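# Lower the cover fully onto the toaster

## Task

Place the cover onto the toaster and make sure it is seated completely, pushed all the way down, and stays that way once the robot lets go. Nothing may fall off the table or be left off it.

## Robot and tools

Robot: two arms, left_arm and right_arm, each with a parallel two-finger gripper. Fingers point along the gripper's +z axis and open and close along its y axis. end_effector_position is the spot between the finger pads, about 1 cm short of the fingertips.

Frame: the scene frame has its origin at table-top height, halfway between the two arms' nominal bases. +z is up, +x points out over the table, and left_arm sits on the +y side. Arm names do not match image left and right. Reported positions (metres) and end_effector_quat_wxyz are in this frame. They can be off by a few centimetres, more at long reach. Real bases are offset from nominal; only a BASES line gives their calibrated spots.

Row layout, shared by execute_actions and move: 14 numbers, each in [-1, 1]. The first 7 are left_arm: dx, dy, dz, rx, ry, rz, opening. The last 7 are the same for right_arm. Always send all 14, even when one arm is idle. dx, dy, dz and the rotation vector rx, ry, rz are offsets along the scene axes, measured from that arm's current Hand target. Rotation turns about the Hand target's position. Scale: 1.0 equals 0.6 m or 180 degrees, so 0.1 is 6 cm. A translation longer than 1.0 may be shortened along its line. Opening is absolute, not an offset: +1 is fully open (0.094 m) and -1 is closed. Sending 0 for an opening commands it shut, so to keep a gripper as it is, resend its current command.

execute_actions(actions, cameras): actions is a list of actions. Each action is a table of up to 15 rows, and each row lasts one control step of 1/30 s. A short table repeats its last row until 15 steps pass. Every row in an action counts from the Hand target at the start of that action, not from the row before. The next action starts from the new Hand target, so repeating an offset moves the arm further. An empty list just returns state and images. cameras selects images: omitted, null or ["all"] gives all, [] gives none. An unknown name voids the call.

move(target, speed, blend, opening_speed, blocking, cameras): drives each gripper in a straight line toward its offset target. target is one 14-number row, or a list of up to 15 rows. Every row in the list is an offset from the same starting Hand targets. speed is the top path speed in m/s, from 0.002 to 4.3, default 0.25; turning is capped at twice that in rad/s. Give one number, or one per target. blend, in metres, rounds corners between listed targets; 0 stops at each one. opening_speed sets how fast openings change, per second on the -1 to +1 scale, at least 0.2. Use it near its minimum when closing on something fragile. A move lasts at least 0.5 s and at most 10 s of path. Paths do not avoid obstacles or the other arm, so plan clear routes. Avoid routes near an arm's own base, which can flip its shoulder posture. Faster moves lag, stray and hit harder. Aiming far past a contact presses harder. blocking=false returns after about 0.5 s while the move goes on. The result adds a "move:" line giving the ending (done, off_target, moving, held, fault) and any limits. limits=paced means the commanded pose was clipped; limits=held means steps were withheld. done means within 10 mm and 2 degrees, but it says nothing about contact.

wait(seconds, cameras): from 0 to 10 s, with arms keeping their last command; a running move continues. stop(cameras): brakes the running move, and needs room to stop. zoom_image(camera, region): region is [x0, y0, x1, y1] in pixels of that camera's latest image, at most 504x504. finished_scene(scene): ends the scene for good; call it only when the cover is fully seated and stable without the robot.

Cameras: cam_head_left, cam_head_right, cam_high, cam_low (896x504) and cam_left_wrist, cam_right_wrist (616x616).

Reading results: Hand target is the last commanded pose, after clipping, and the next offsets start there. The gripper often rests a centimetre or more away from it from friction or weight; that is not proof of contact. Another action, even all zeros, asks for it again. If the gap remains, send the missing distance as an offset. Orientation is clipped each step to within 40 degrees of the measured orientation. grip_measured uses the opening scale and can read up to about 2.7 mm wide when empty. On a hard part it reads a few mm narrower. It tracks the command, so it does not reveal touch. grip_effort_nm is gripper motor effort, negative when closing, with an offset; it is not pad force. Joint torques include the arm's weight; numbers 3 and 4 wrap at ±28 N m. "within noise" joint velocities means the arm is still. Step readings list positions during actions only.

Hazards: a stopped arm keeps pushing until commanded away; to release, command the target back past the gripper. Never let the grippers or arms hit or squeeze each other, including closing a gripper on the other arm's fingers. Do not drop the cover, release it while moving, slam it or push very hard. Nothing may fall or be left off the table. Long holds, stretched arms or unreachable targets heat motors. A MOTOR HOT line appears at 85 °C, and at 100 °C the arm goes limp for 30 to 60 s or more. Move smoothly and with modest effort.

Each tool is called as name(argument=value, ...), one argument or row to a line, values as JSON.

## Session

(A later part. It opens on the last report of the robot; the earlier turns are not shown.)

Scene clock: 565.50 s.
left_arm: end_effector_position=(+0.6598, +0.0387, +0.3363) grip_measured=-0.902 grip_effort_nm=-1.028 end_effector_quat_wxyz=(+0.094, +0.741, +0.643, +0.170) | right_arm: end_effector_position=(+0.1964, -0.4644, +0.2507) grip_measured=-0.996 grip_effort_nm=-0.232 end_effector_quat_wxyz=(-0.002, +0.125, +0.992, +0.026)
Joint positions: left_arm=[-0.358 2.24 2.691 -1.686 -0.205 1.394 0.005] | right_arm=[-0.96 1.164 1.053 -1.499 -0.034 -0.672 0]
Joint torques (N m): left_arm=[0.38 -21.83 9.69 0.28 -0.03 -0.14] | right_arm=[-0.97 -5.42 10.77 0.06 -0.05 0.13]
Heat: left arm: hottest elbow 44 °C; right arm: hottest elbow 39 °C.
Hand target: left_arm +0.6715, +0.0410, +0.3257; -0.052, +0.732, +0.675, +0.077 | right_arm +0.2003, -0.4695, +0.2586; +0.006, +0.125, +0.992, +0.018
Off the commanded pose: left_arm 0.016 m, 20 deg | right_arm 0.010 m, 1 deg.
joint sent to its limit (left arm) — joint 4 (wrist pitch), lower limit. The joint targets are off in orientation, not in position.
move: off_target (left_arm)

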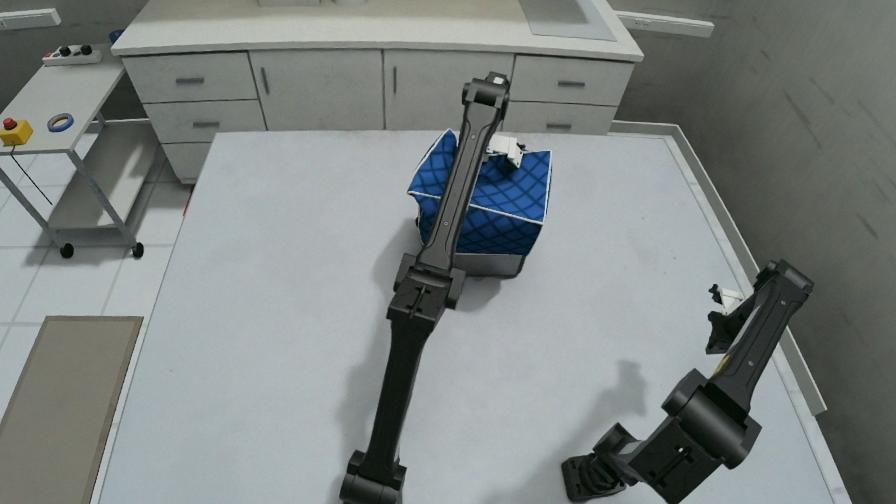

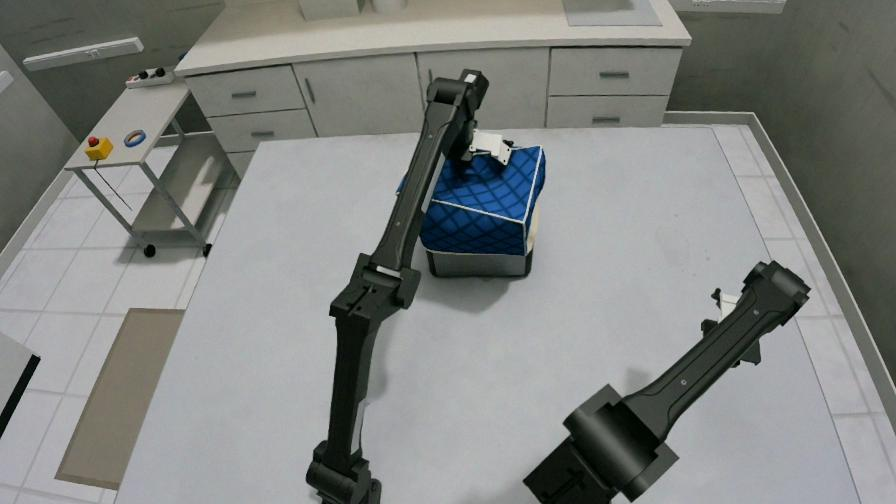

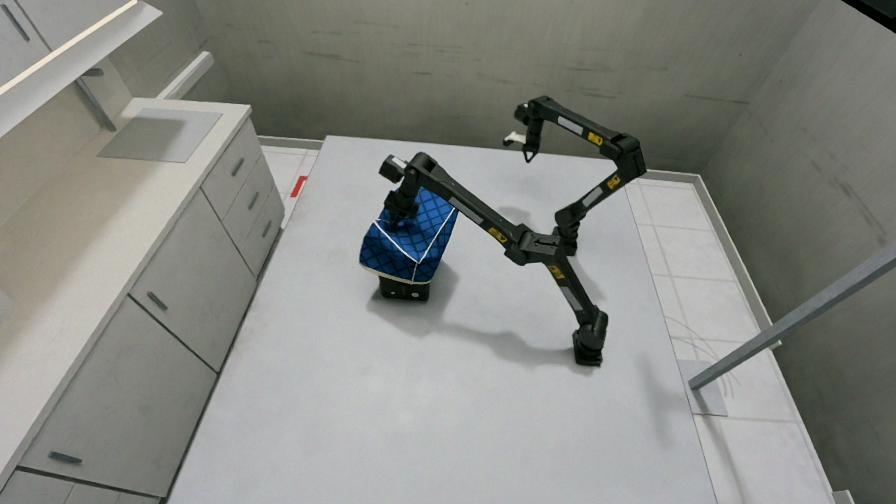

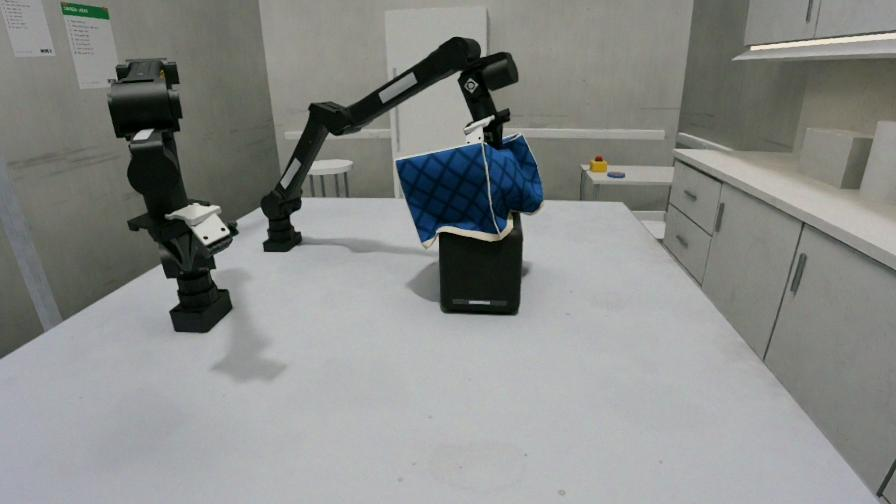

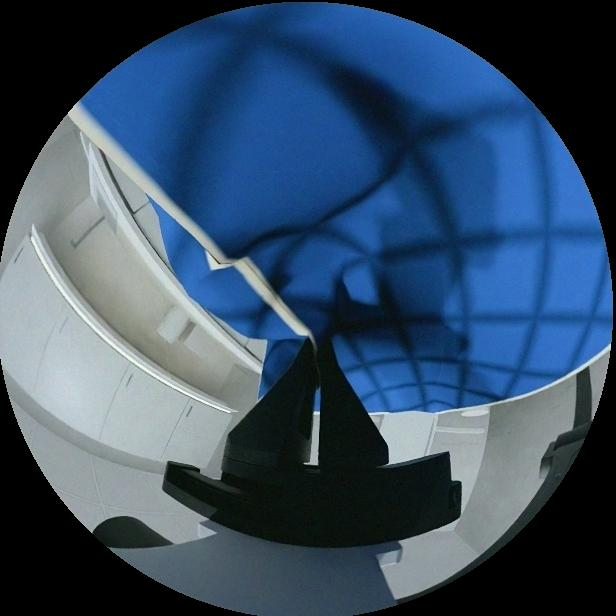

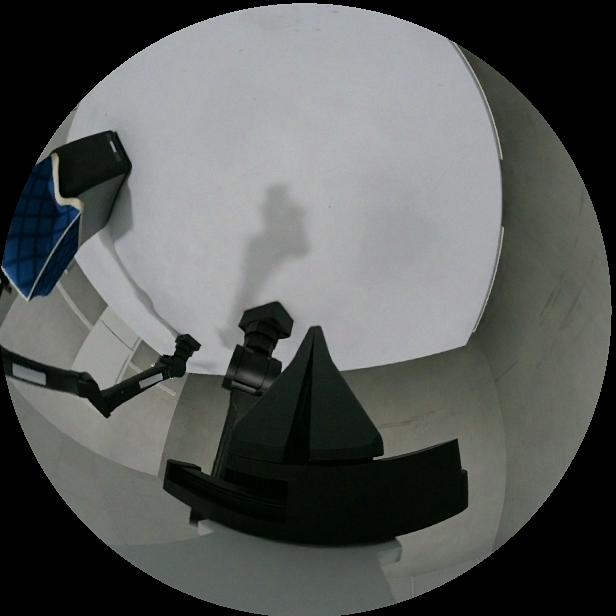

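move(
  target=[
    [0.06,0.0,0.02,0,0,0,-1,0,0,0,0,0,0,-1],
    [0.055,0.01,-0.06,-0.04,0,0,-1,0,0,0,0,0,0,-1],
  ],
  speed=0.1,
)

zoom_image(
  camera="cam_high",
  region=[320, 120, 500, 320],
)

zoom_image(
  camera="cam_low",
  region=[360, 80, 580, 330],
)

Scene clock: 572.47 s.
left_arm: end_effector_position=(+0.6935, +0.0374, +0.3215) grip_measured=-0.902 grip_effort_nm=-1.028 end_effector_quat_wxyz=(+0.149, +0.737, +0.646, +0.133) | right_arm: end_effector_position=(+0.1964, -0.4644, +0.2507) grip_measured=-0.996 grip_effort_nm=-0.252 end_effector_quat_wxyz=(-0.002, +0.125, +0.992, +0.026)
Joint positions: left_arm=[-0.315 2.363 2.874 -1.686 -0.072 1.407 0.005] | right_arm=[-0.96 1.164 1.053 -1.499 -0.034 -0.672 0]
Joint torques (N m): left_arm=[1.08 -22.95 6.5 0.42 -0.04 -0.27] | right_arm=[-0.97 -5.54 10.77 0.1 -0.05 0.11]
Heat: left arm: hottest elbow 44 °C; right arm: hottest elbow 39 °C.
Hand target: left_arm +0.7045, +0.0468, +0.2897; -0.006, +0.733, +0.679, +0.035 | right_arm +0.2003, -0.4695, +0.2586; +0.006, +0.125, +0.992, +0.018
Off the commanded pose: left_arm 0.035 m, 21 deg | right_arm 0.010 m, 1 deg.
elbow stopped short (left arm): the move would have taken joint 3 (elbow) straighter than the controller allows.
joint sent to its limit (left arm) — joint 4 (wrist pitch), lower limit. The joint targets are off in orientation, not in position.
move: off_target (left_arm)

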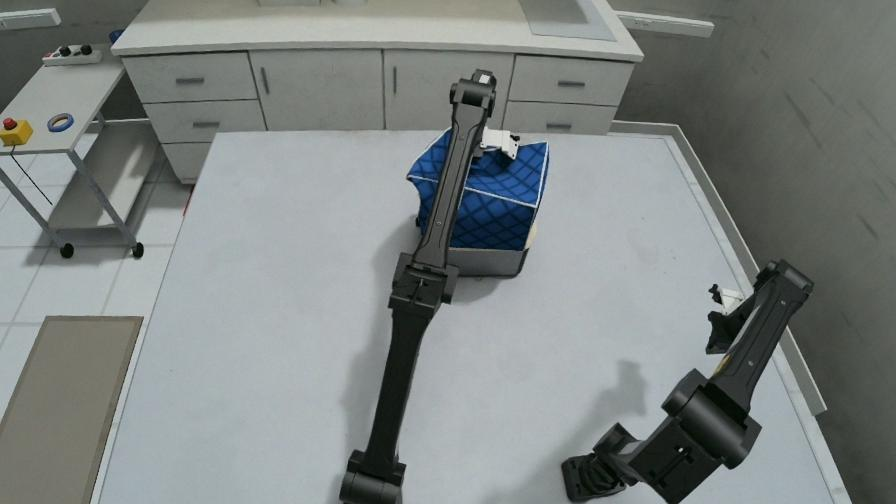

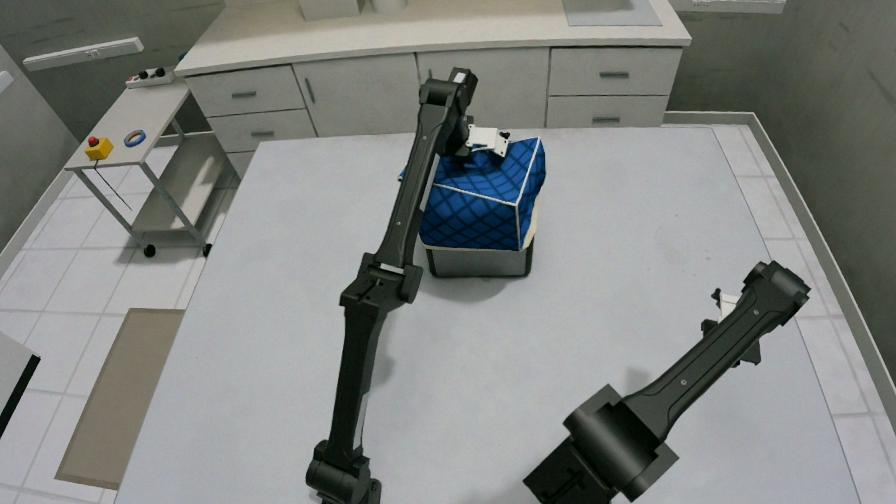

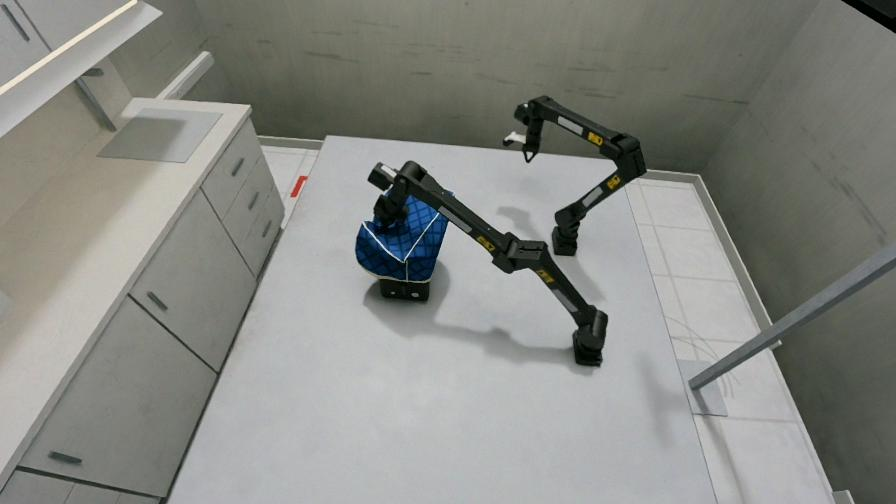

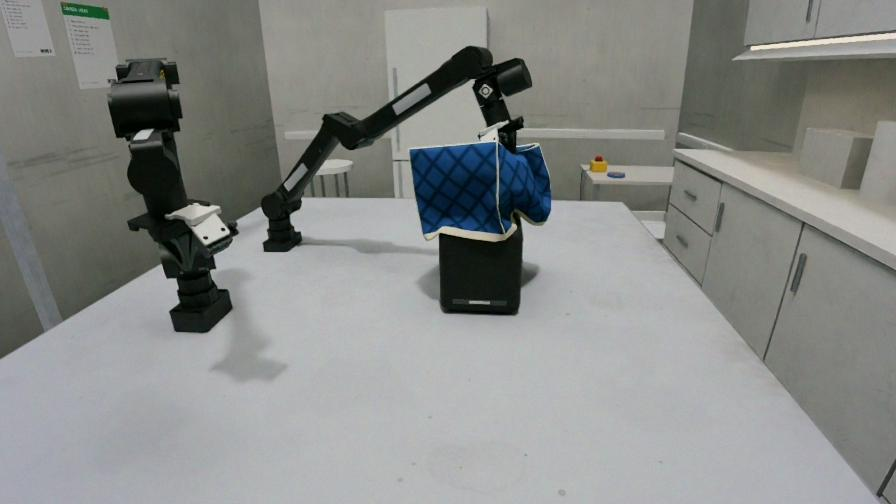

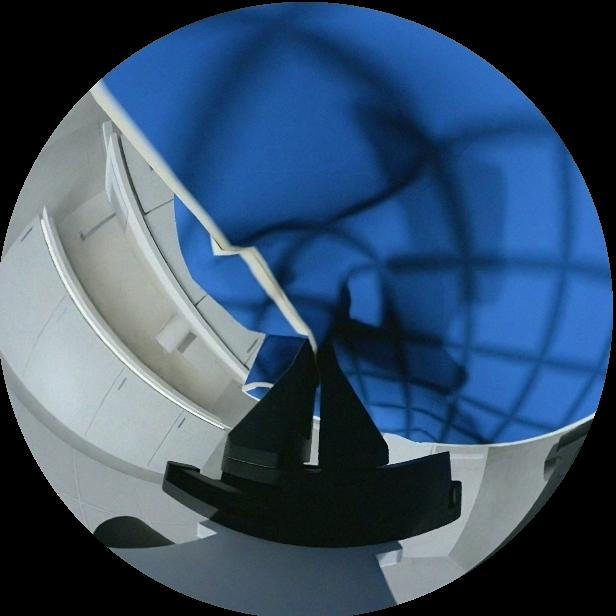

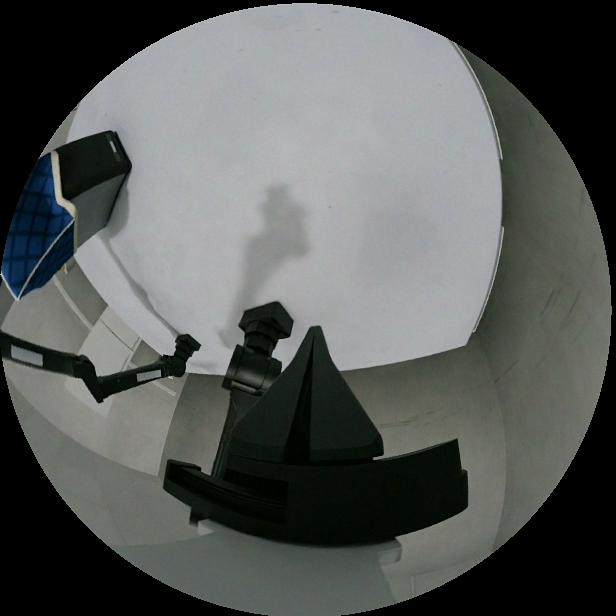

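Scaled by 2.520.

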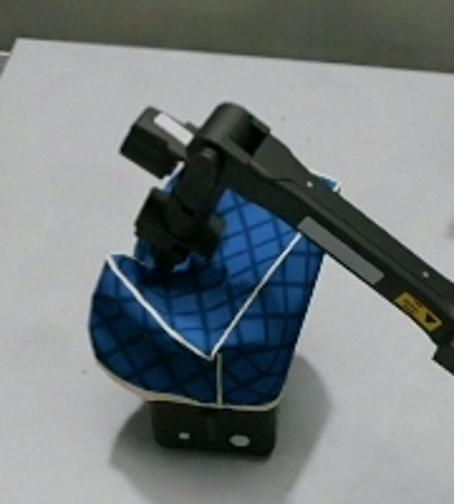

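Scaled by 2.016.

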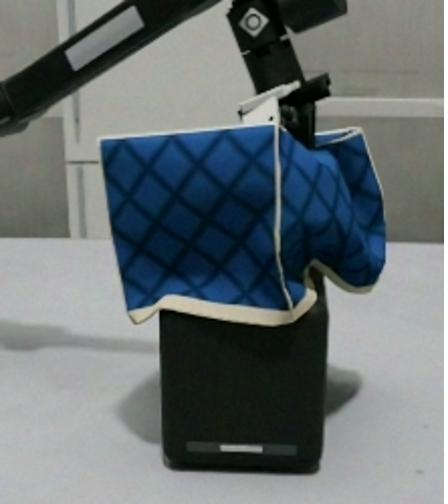

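move(
  target=[-0.02,0.01,-0.1,-0.02,0,0,-1,0,0,0,0,0,0,-1],
  speed=0.1,
)

zoom_image(
  camera="cam_high",
  region=[320, 120, 500, 320],
)

zoom_image(
  camera="cam_low",
  region=[360, 80, 580, 330],
)

Scene clock: 579.57 s.
left_arm: end_effector_position=(+0.6827, +0.0347, +0.2796) grip_measured=-0.902 grip_effort_nm=-1.023 end_effector_quat_wxyz=(+0.122, +0.745, +0.651, +0.076) | right_arm: end_effector_position=(+0.1964, -0.4644, +0.2507) grip_measured=-0.996 grip_effort_nm=-0.242 end_effector_quat_wxyz=(-0.002, +0.125, +0.992, +0.026)
Joint positions: left_arm=[-0.306 2.35 2.753 -1.686 -0.001 1.404 0.005] | right_arm=[-0.96 1.164 1.053 -1.499 -0.034 -0.672 0]
Joint torques (N m): left_arm=[2.08 -22.12 4.81 0.24 -0.11 -0.28] | right_arm=[-1.08 -5.54 10.77 0.09 -0.05 0.11]
Heat: left arm: hottest elbow 43 °C; right arm: hottest elbow 39 °C.
Hand target: left_arm +0.6925, +0.0528, +0.2297; +0.017, +0.733, +0.680, +0.013 | right_arm +0.2003, -0.4695, +0.2586; +0.006, +0.125, +0.992, +0.018
Off the commanded pose: left_arm 0.054 m, 14 deg | right_arm 0.010 m, 1 deg.
joint sent to its limit (left arm) — joint 4 (wrist pitch), lower limit. The joint targets are off in orientation, not in position.
move: off_target (left_arm)

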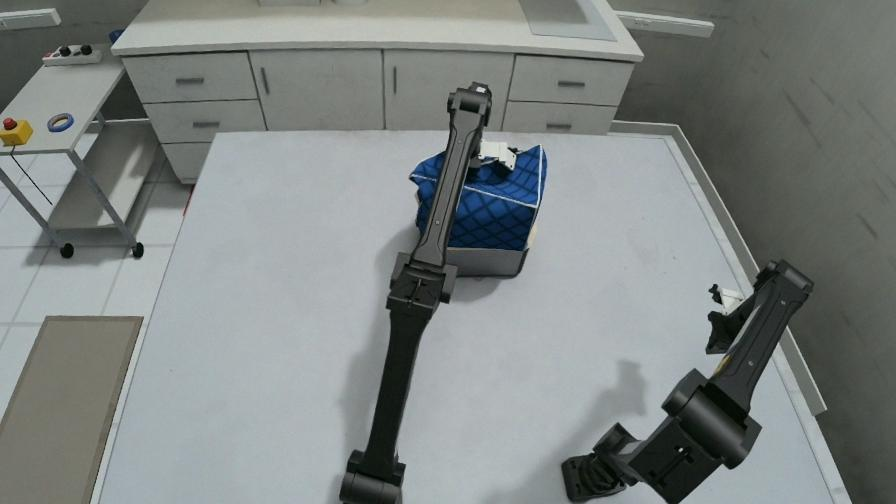

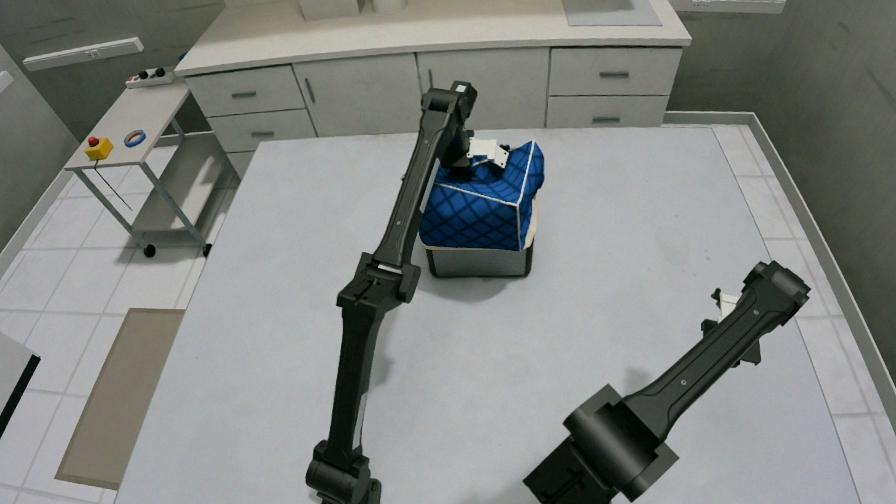

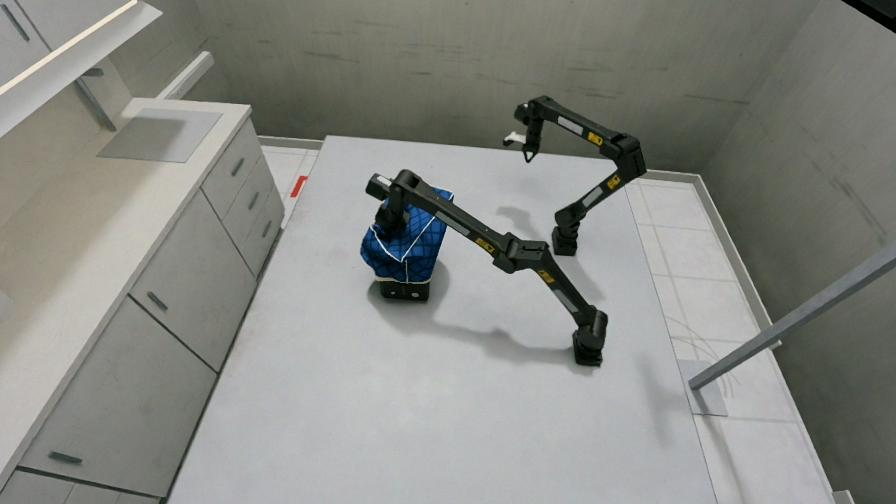

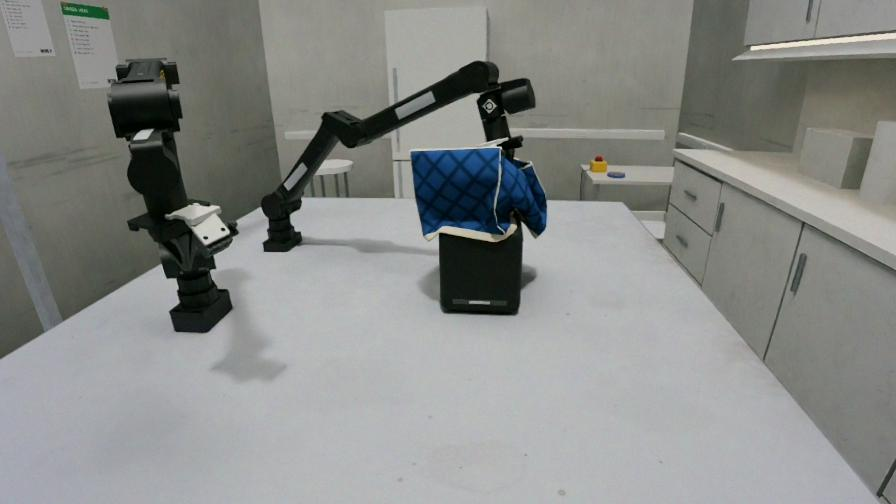

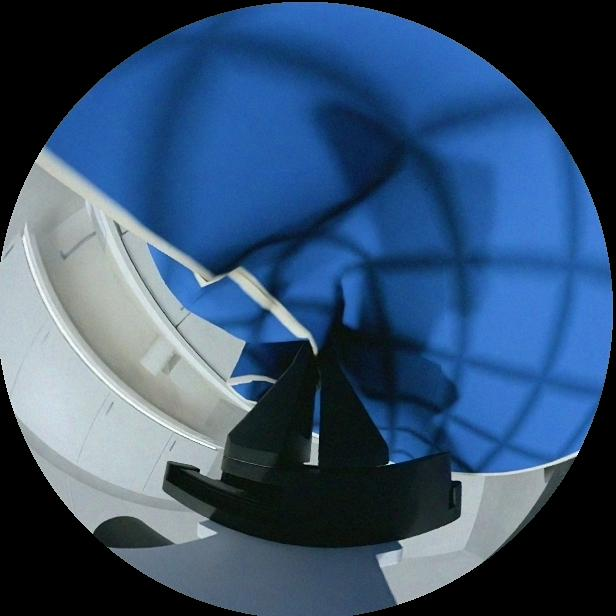

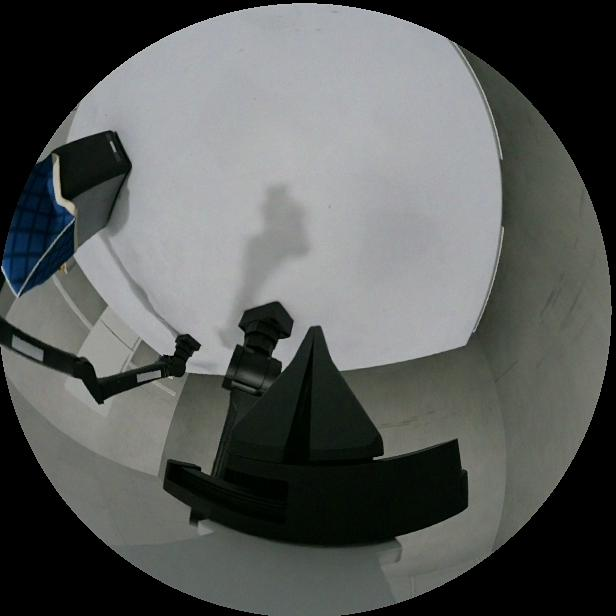

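Scaled by 2.520.

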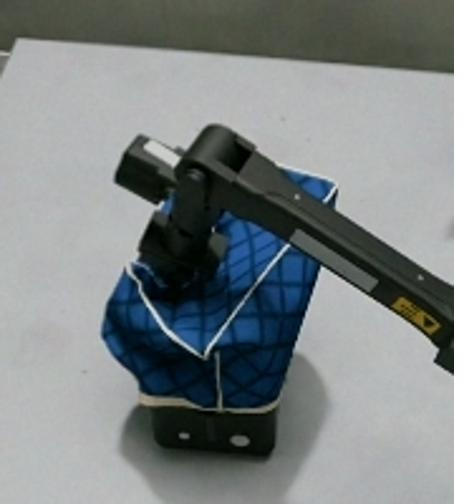

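Scaled by 2.016.

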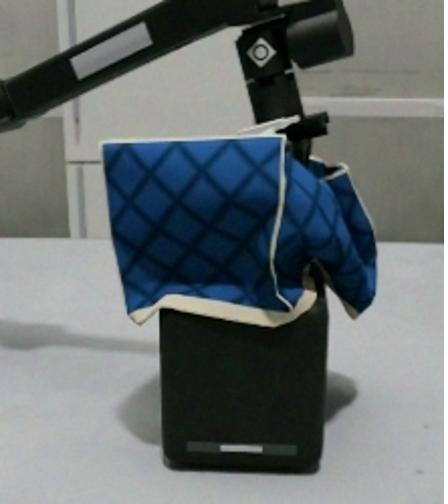

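move(
  target=[
    [0.03,-0.01,0.14,0.0,0,0,-1,0,0,0,0,0,0,-1],
    [0.06,-0.02,0.14,0.0,0,0.12,-1,0,0,0,0,0,0,-1],
    [0.04,-0.02,0.02,0.0,0,0.12,-1,0,0,0,0,0,0,-1],
  ],
  speed=0.12,
)

zoom_image(
  camera="cam_high",
  region=[320, 120, 500, 320],
)

zoom_image(
  camera="cam_low",
  region=[360, 80, 580, 330],
)

Scene clock: 590.60 s.
left_arm: end_effector_position=(+0.7067, +0.0449, +0.2934) grip_measured=-0.902 grip_effort_nm=-1.028 end_effector_quat_wxyz=(+0.167, +0.601, +0.778, +0.081) | right_arm: end_effector_position=(+0.1964, -0.4644, +0.2507) grip_measured=-0.996 grip_effort_nm=-0.232 end_effector_quat_wxyz=(-0.002, +0.125, +0.992, +0.026)
Joint positions: left_arm=[-0.291 2.414 2.898 -1.682 -0.028 1.035 0.005] | right_arm=[-0.96 1.164 1.053 -1.499 -0.034 -0.672 0]
Joint torques (N m): left_arm=[0.38 -21.13 7.12 0.25 0.02 -0.41] | right_arm=[-1.08 -5.54 10.8 0.1 -0.05 0.12]
Heat: left arm: hottest elbow 42 °C; right arm: hottest elbow 39 °C.
Hand target: left_arm +0.7166, +0.0410, +0.2416; +0.014, +0.593, +0.805, +0.016 | right_arm +0.2003, -0.4695, +0.2586; +0.006, +0.125, +0.992, +0.018
Off the commanded pose: left_arm 0.053 m, 19 deg | right_arm 0.010 m, 1 deg.
elbow stopped short (left arm): the move would have taken joint 3 (elbow) straighter than the controller allows.
joint sent to its limit (left arm) — joint 4 (wrist pitch), lower limit. The joint targets are off in position and orientation.
move: off_target (left_arm)

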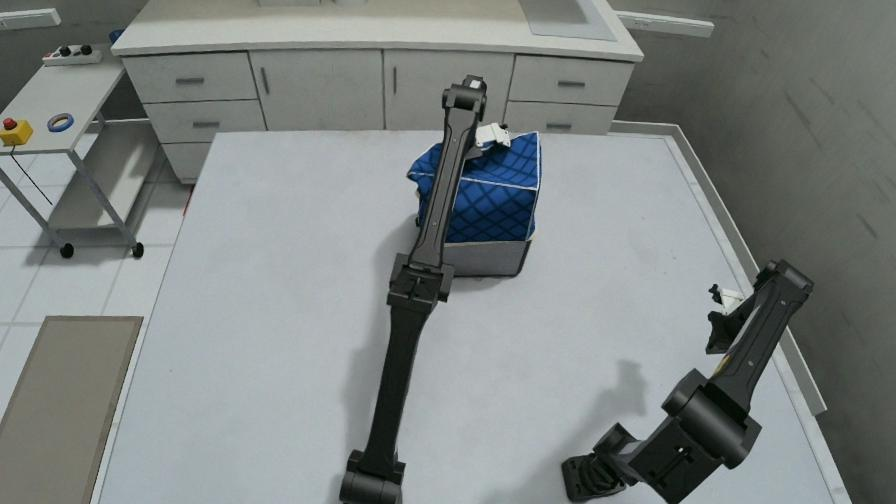

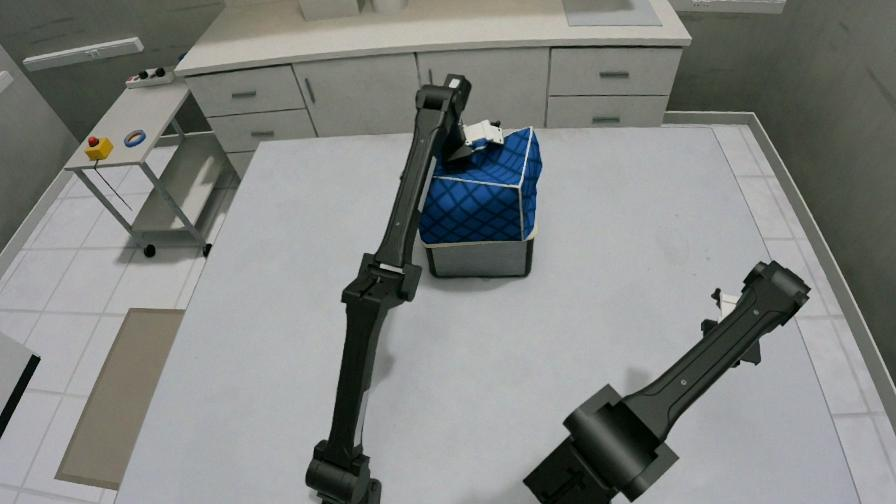

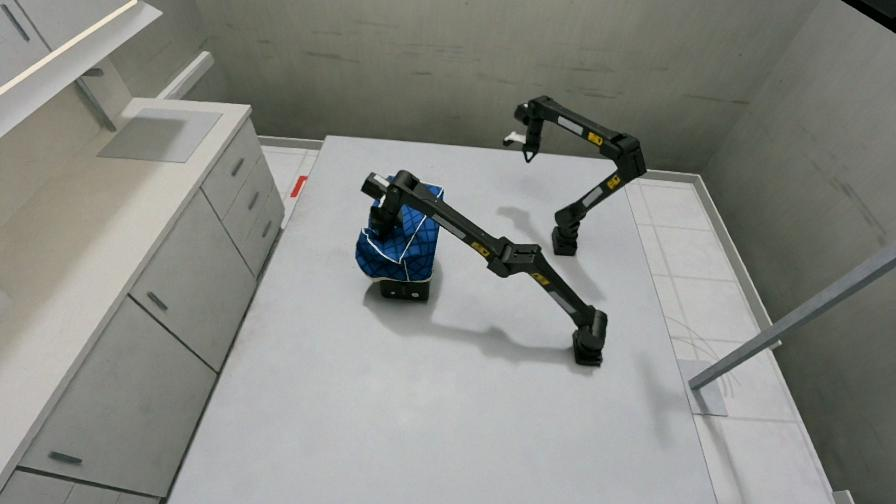

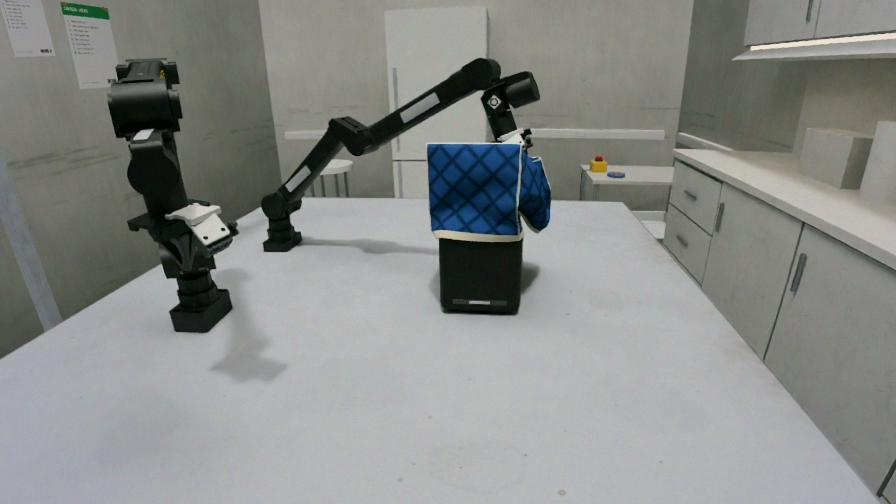

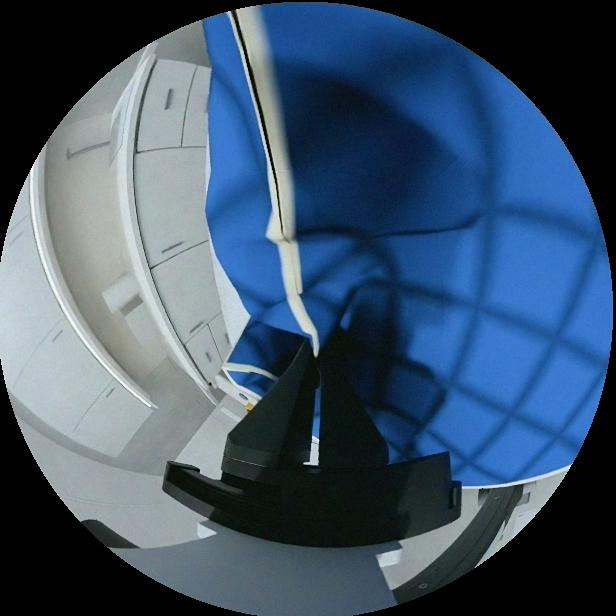

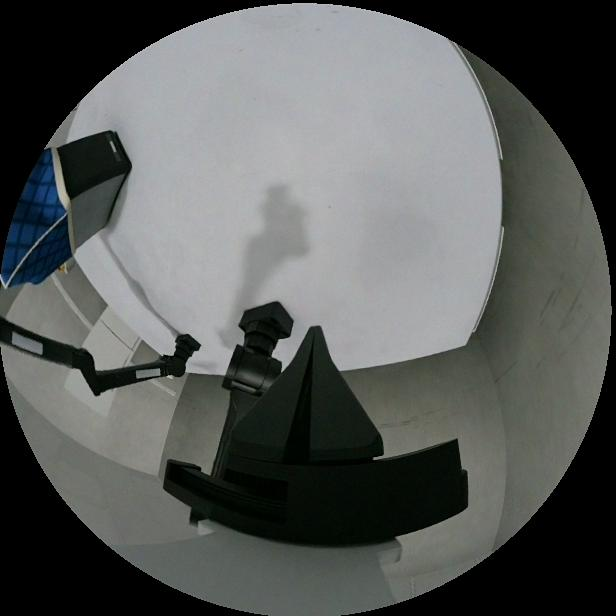

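Scaled by 2.520.

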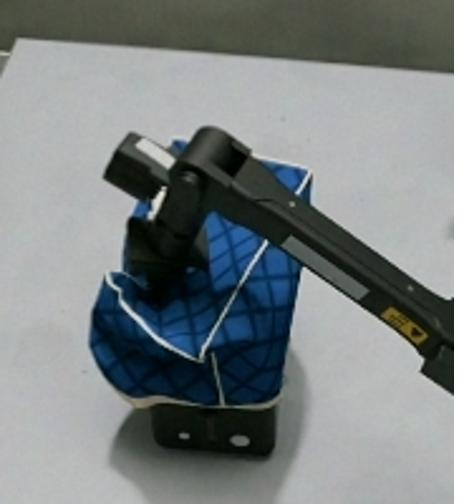

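Scaled by 2.016.

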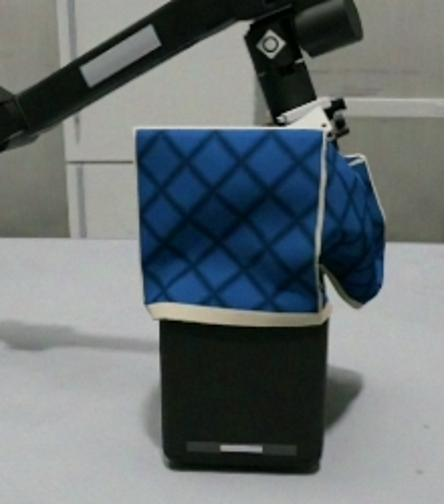

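move(
  target=[-0.01,0.0,-0.1,0.0,0,-0.04,-1,0,0,0,0,0,0,-1],
  speed=0.1,
)

zoom_image(
  camera="cam_high",
  region=[320, 120, 500, 320],
)

zoom_image(
  camera="cam_low",
  region=[360, 80, 580, 330],
)

Scene clock: 596.60 s.
left_arm: end_effector_position=(+0.7021, +0.0435, +0.2677) grip_measured=-0.902 grip_effort_nm=-1.018 end_effector_quat_wxyz=(+0.139, +0.640, +0.752, +0.069) | right_arm: end_effector_position=(+0.1964, -0.4644, +0.2507) grip_measured=-0.996 grip_effort_nm=-0.242 end_effector_quat_wxyz=(-0.002, +0.125, +0.992, +0.026)
Joint positions: left_arm=[-0.291 2.414 2.837 -1.682 -0.013 1.127 0.005] | right_arm=[-0.96 1.164 1.053 -1.499 -0.034 -0.672 0]
Joint torques (N m): left_arm=[-0.38 -19.25 4.52 0.21 -0.13 -0.12] | right_arm=[-0.97 -5.48 10.76 0.13 -0.06 0.11]
Heat: left arm: hottest elbow 41 °C; right arm: hottest elbow 39 °C.
Hand target: left_arm +0.7106, +0.0411, +0.1816; +0.015, +0.642, +0.766, +0.015 | right_arm +0.2003, -0.4695, +0.2586; +0.006, +0.125, +0.992, +0.018
Off the commanded pose: left_arm 0.087 m, 16 deg | right_arm 0.010 m, 1 deg.
joint sent to its limit (left arm) — joint 4 (wrist pitch), lower limit. The joint targets are off in position and orientation.
move: off_target (left_arm)

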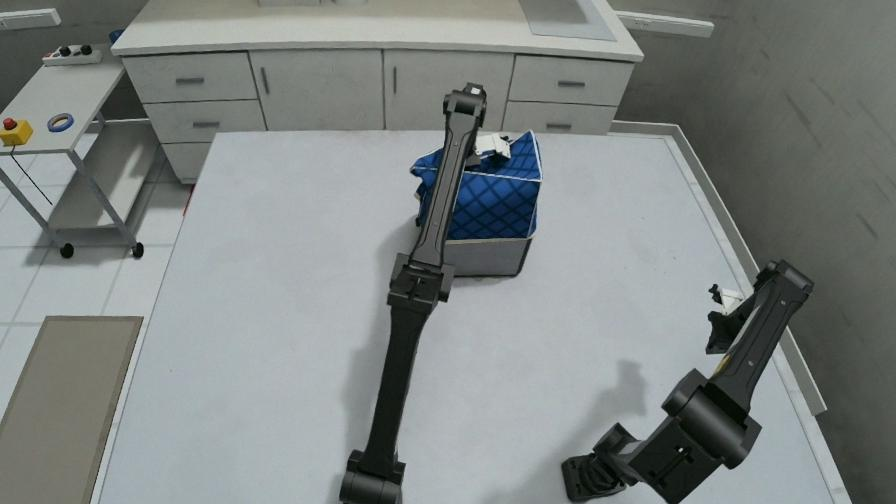

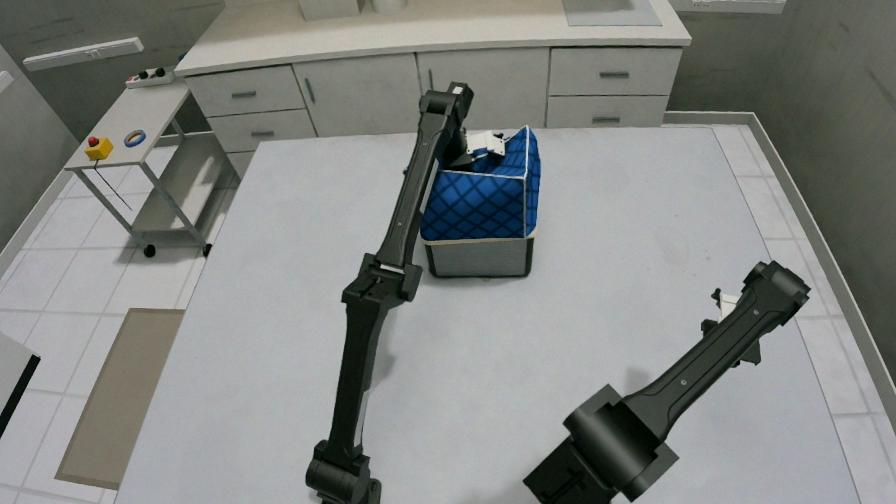

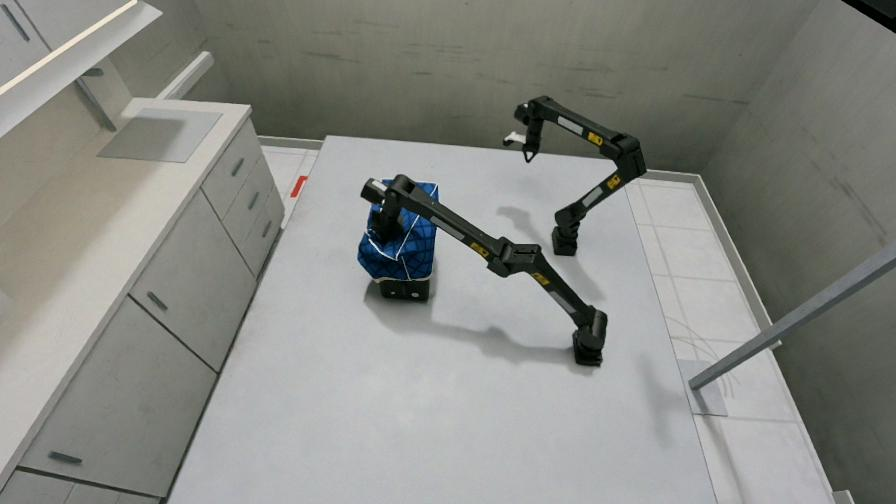

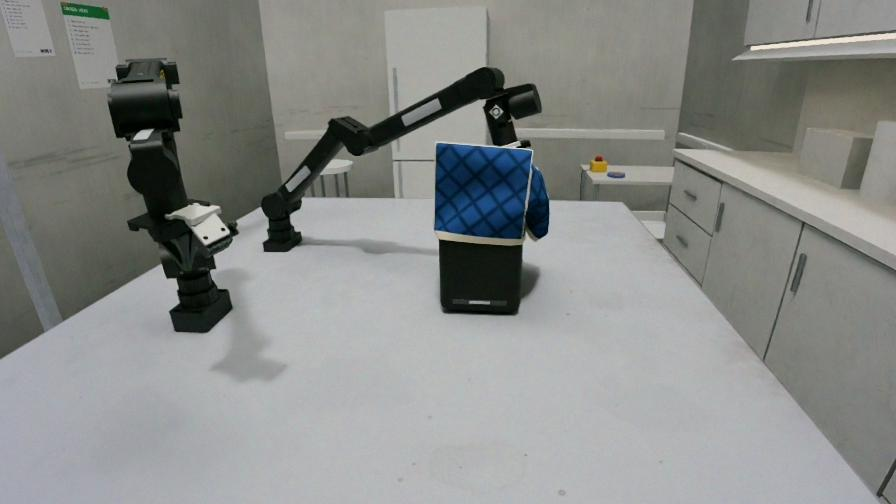

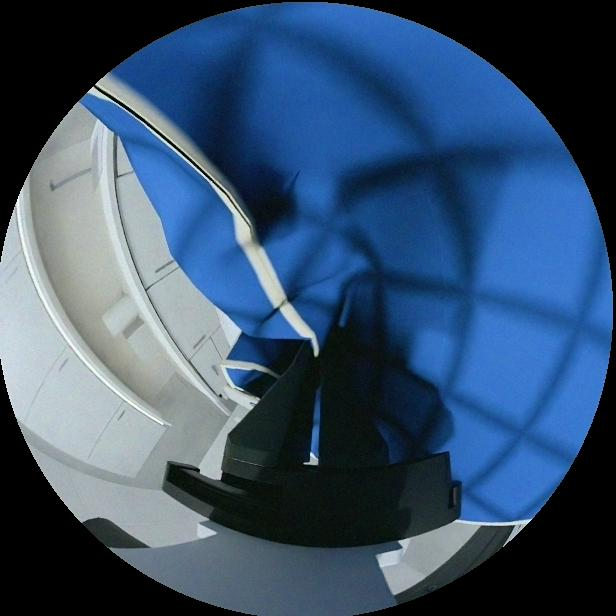

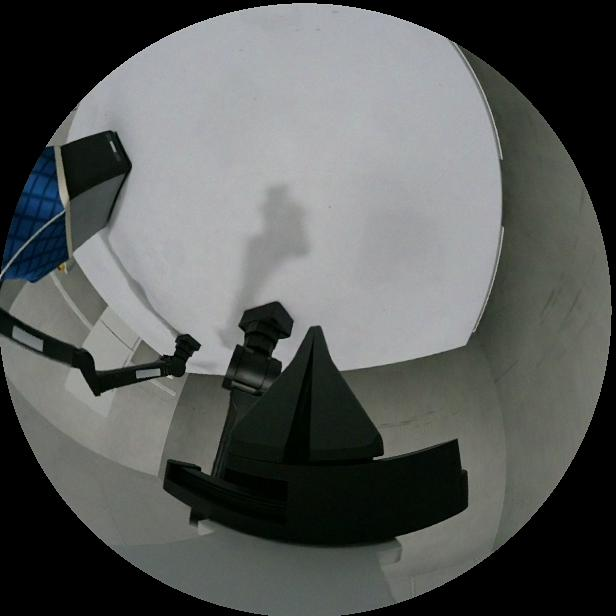

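Scaled by 2.520.

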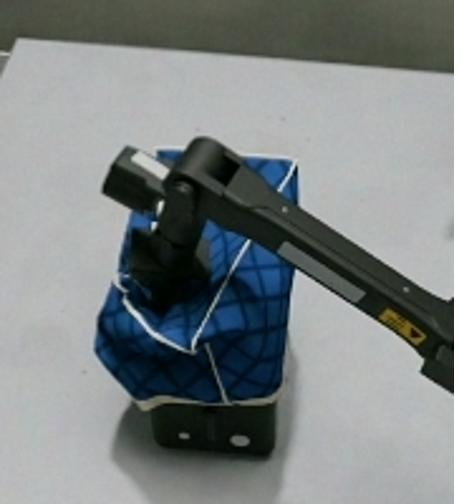

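Scaled by 2.016.

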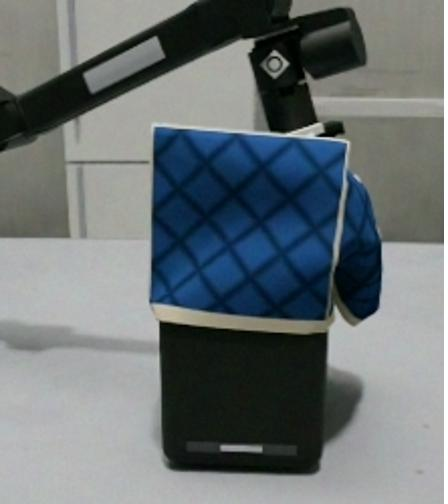

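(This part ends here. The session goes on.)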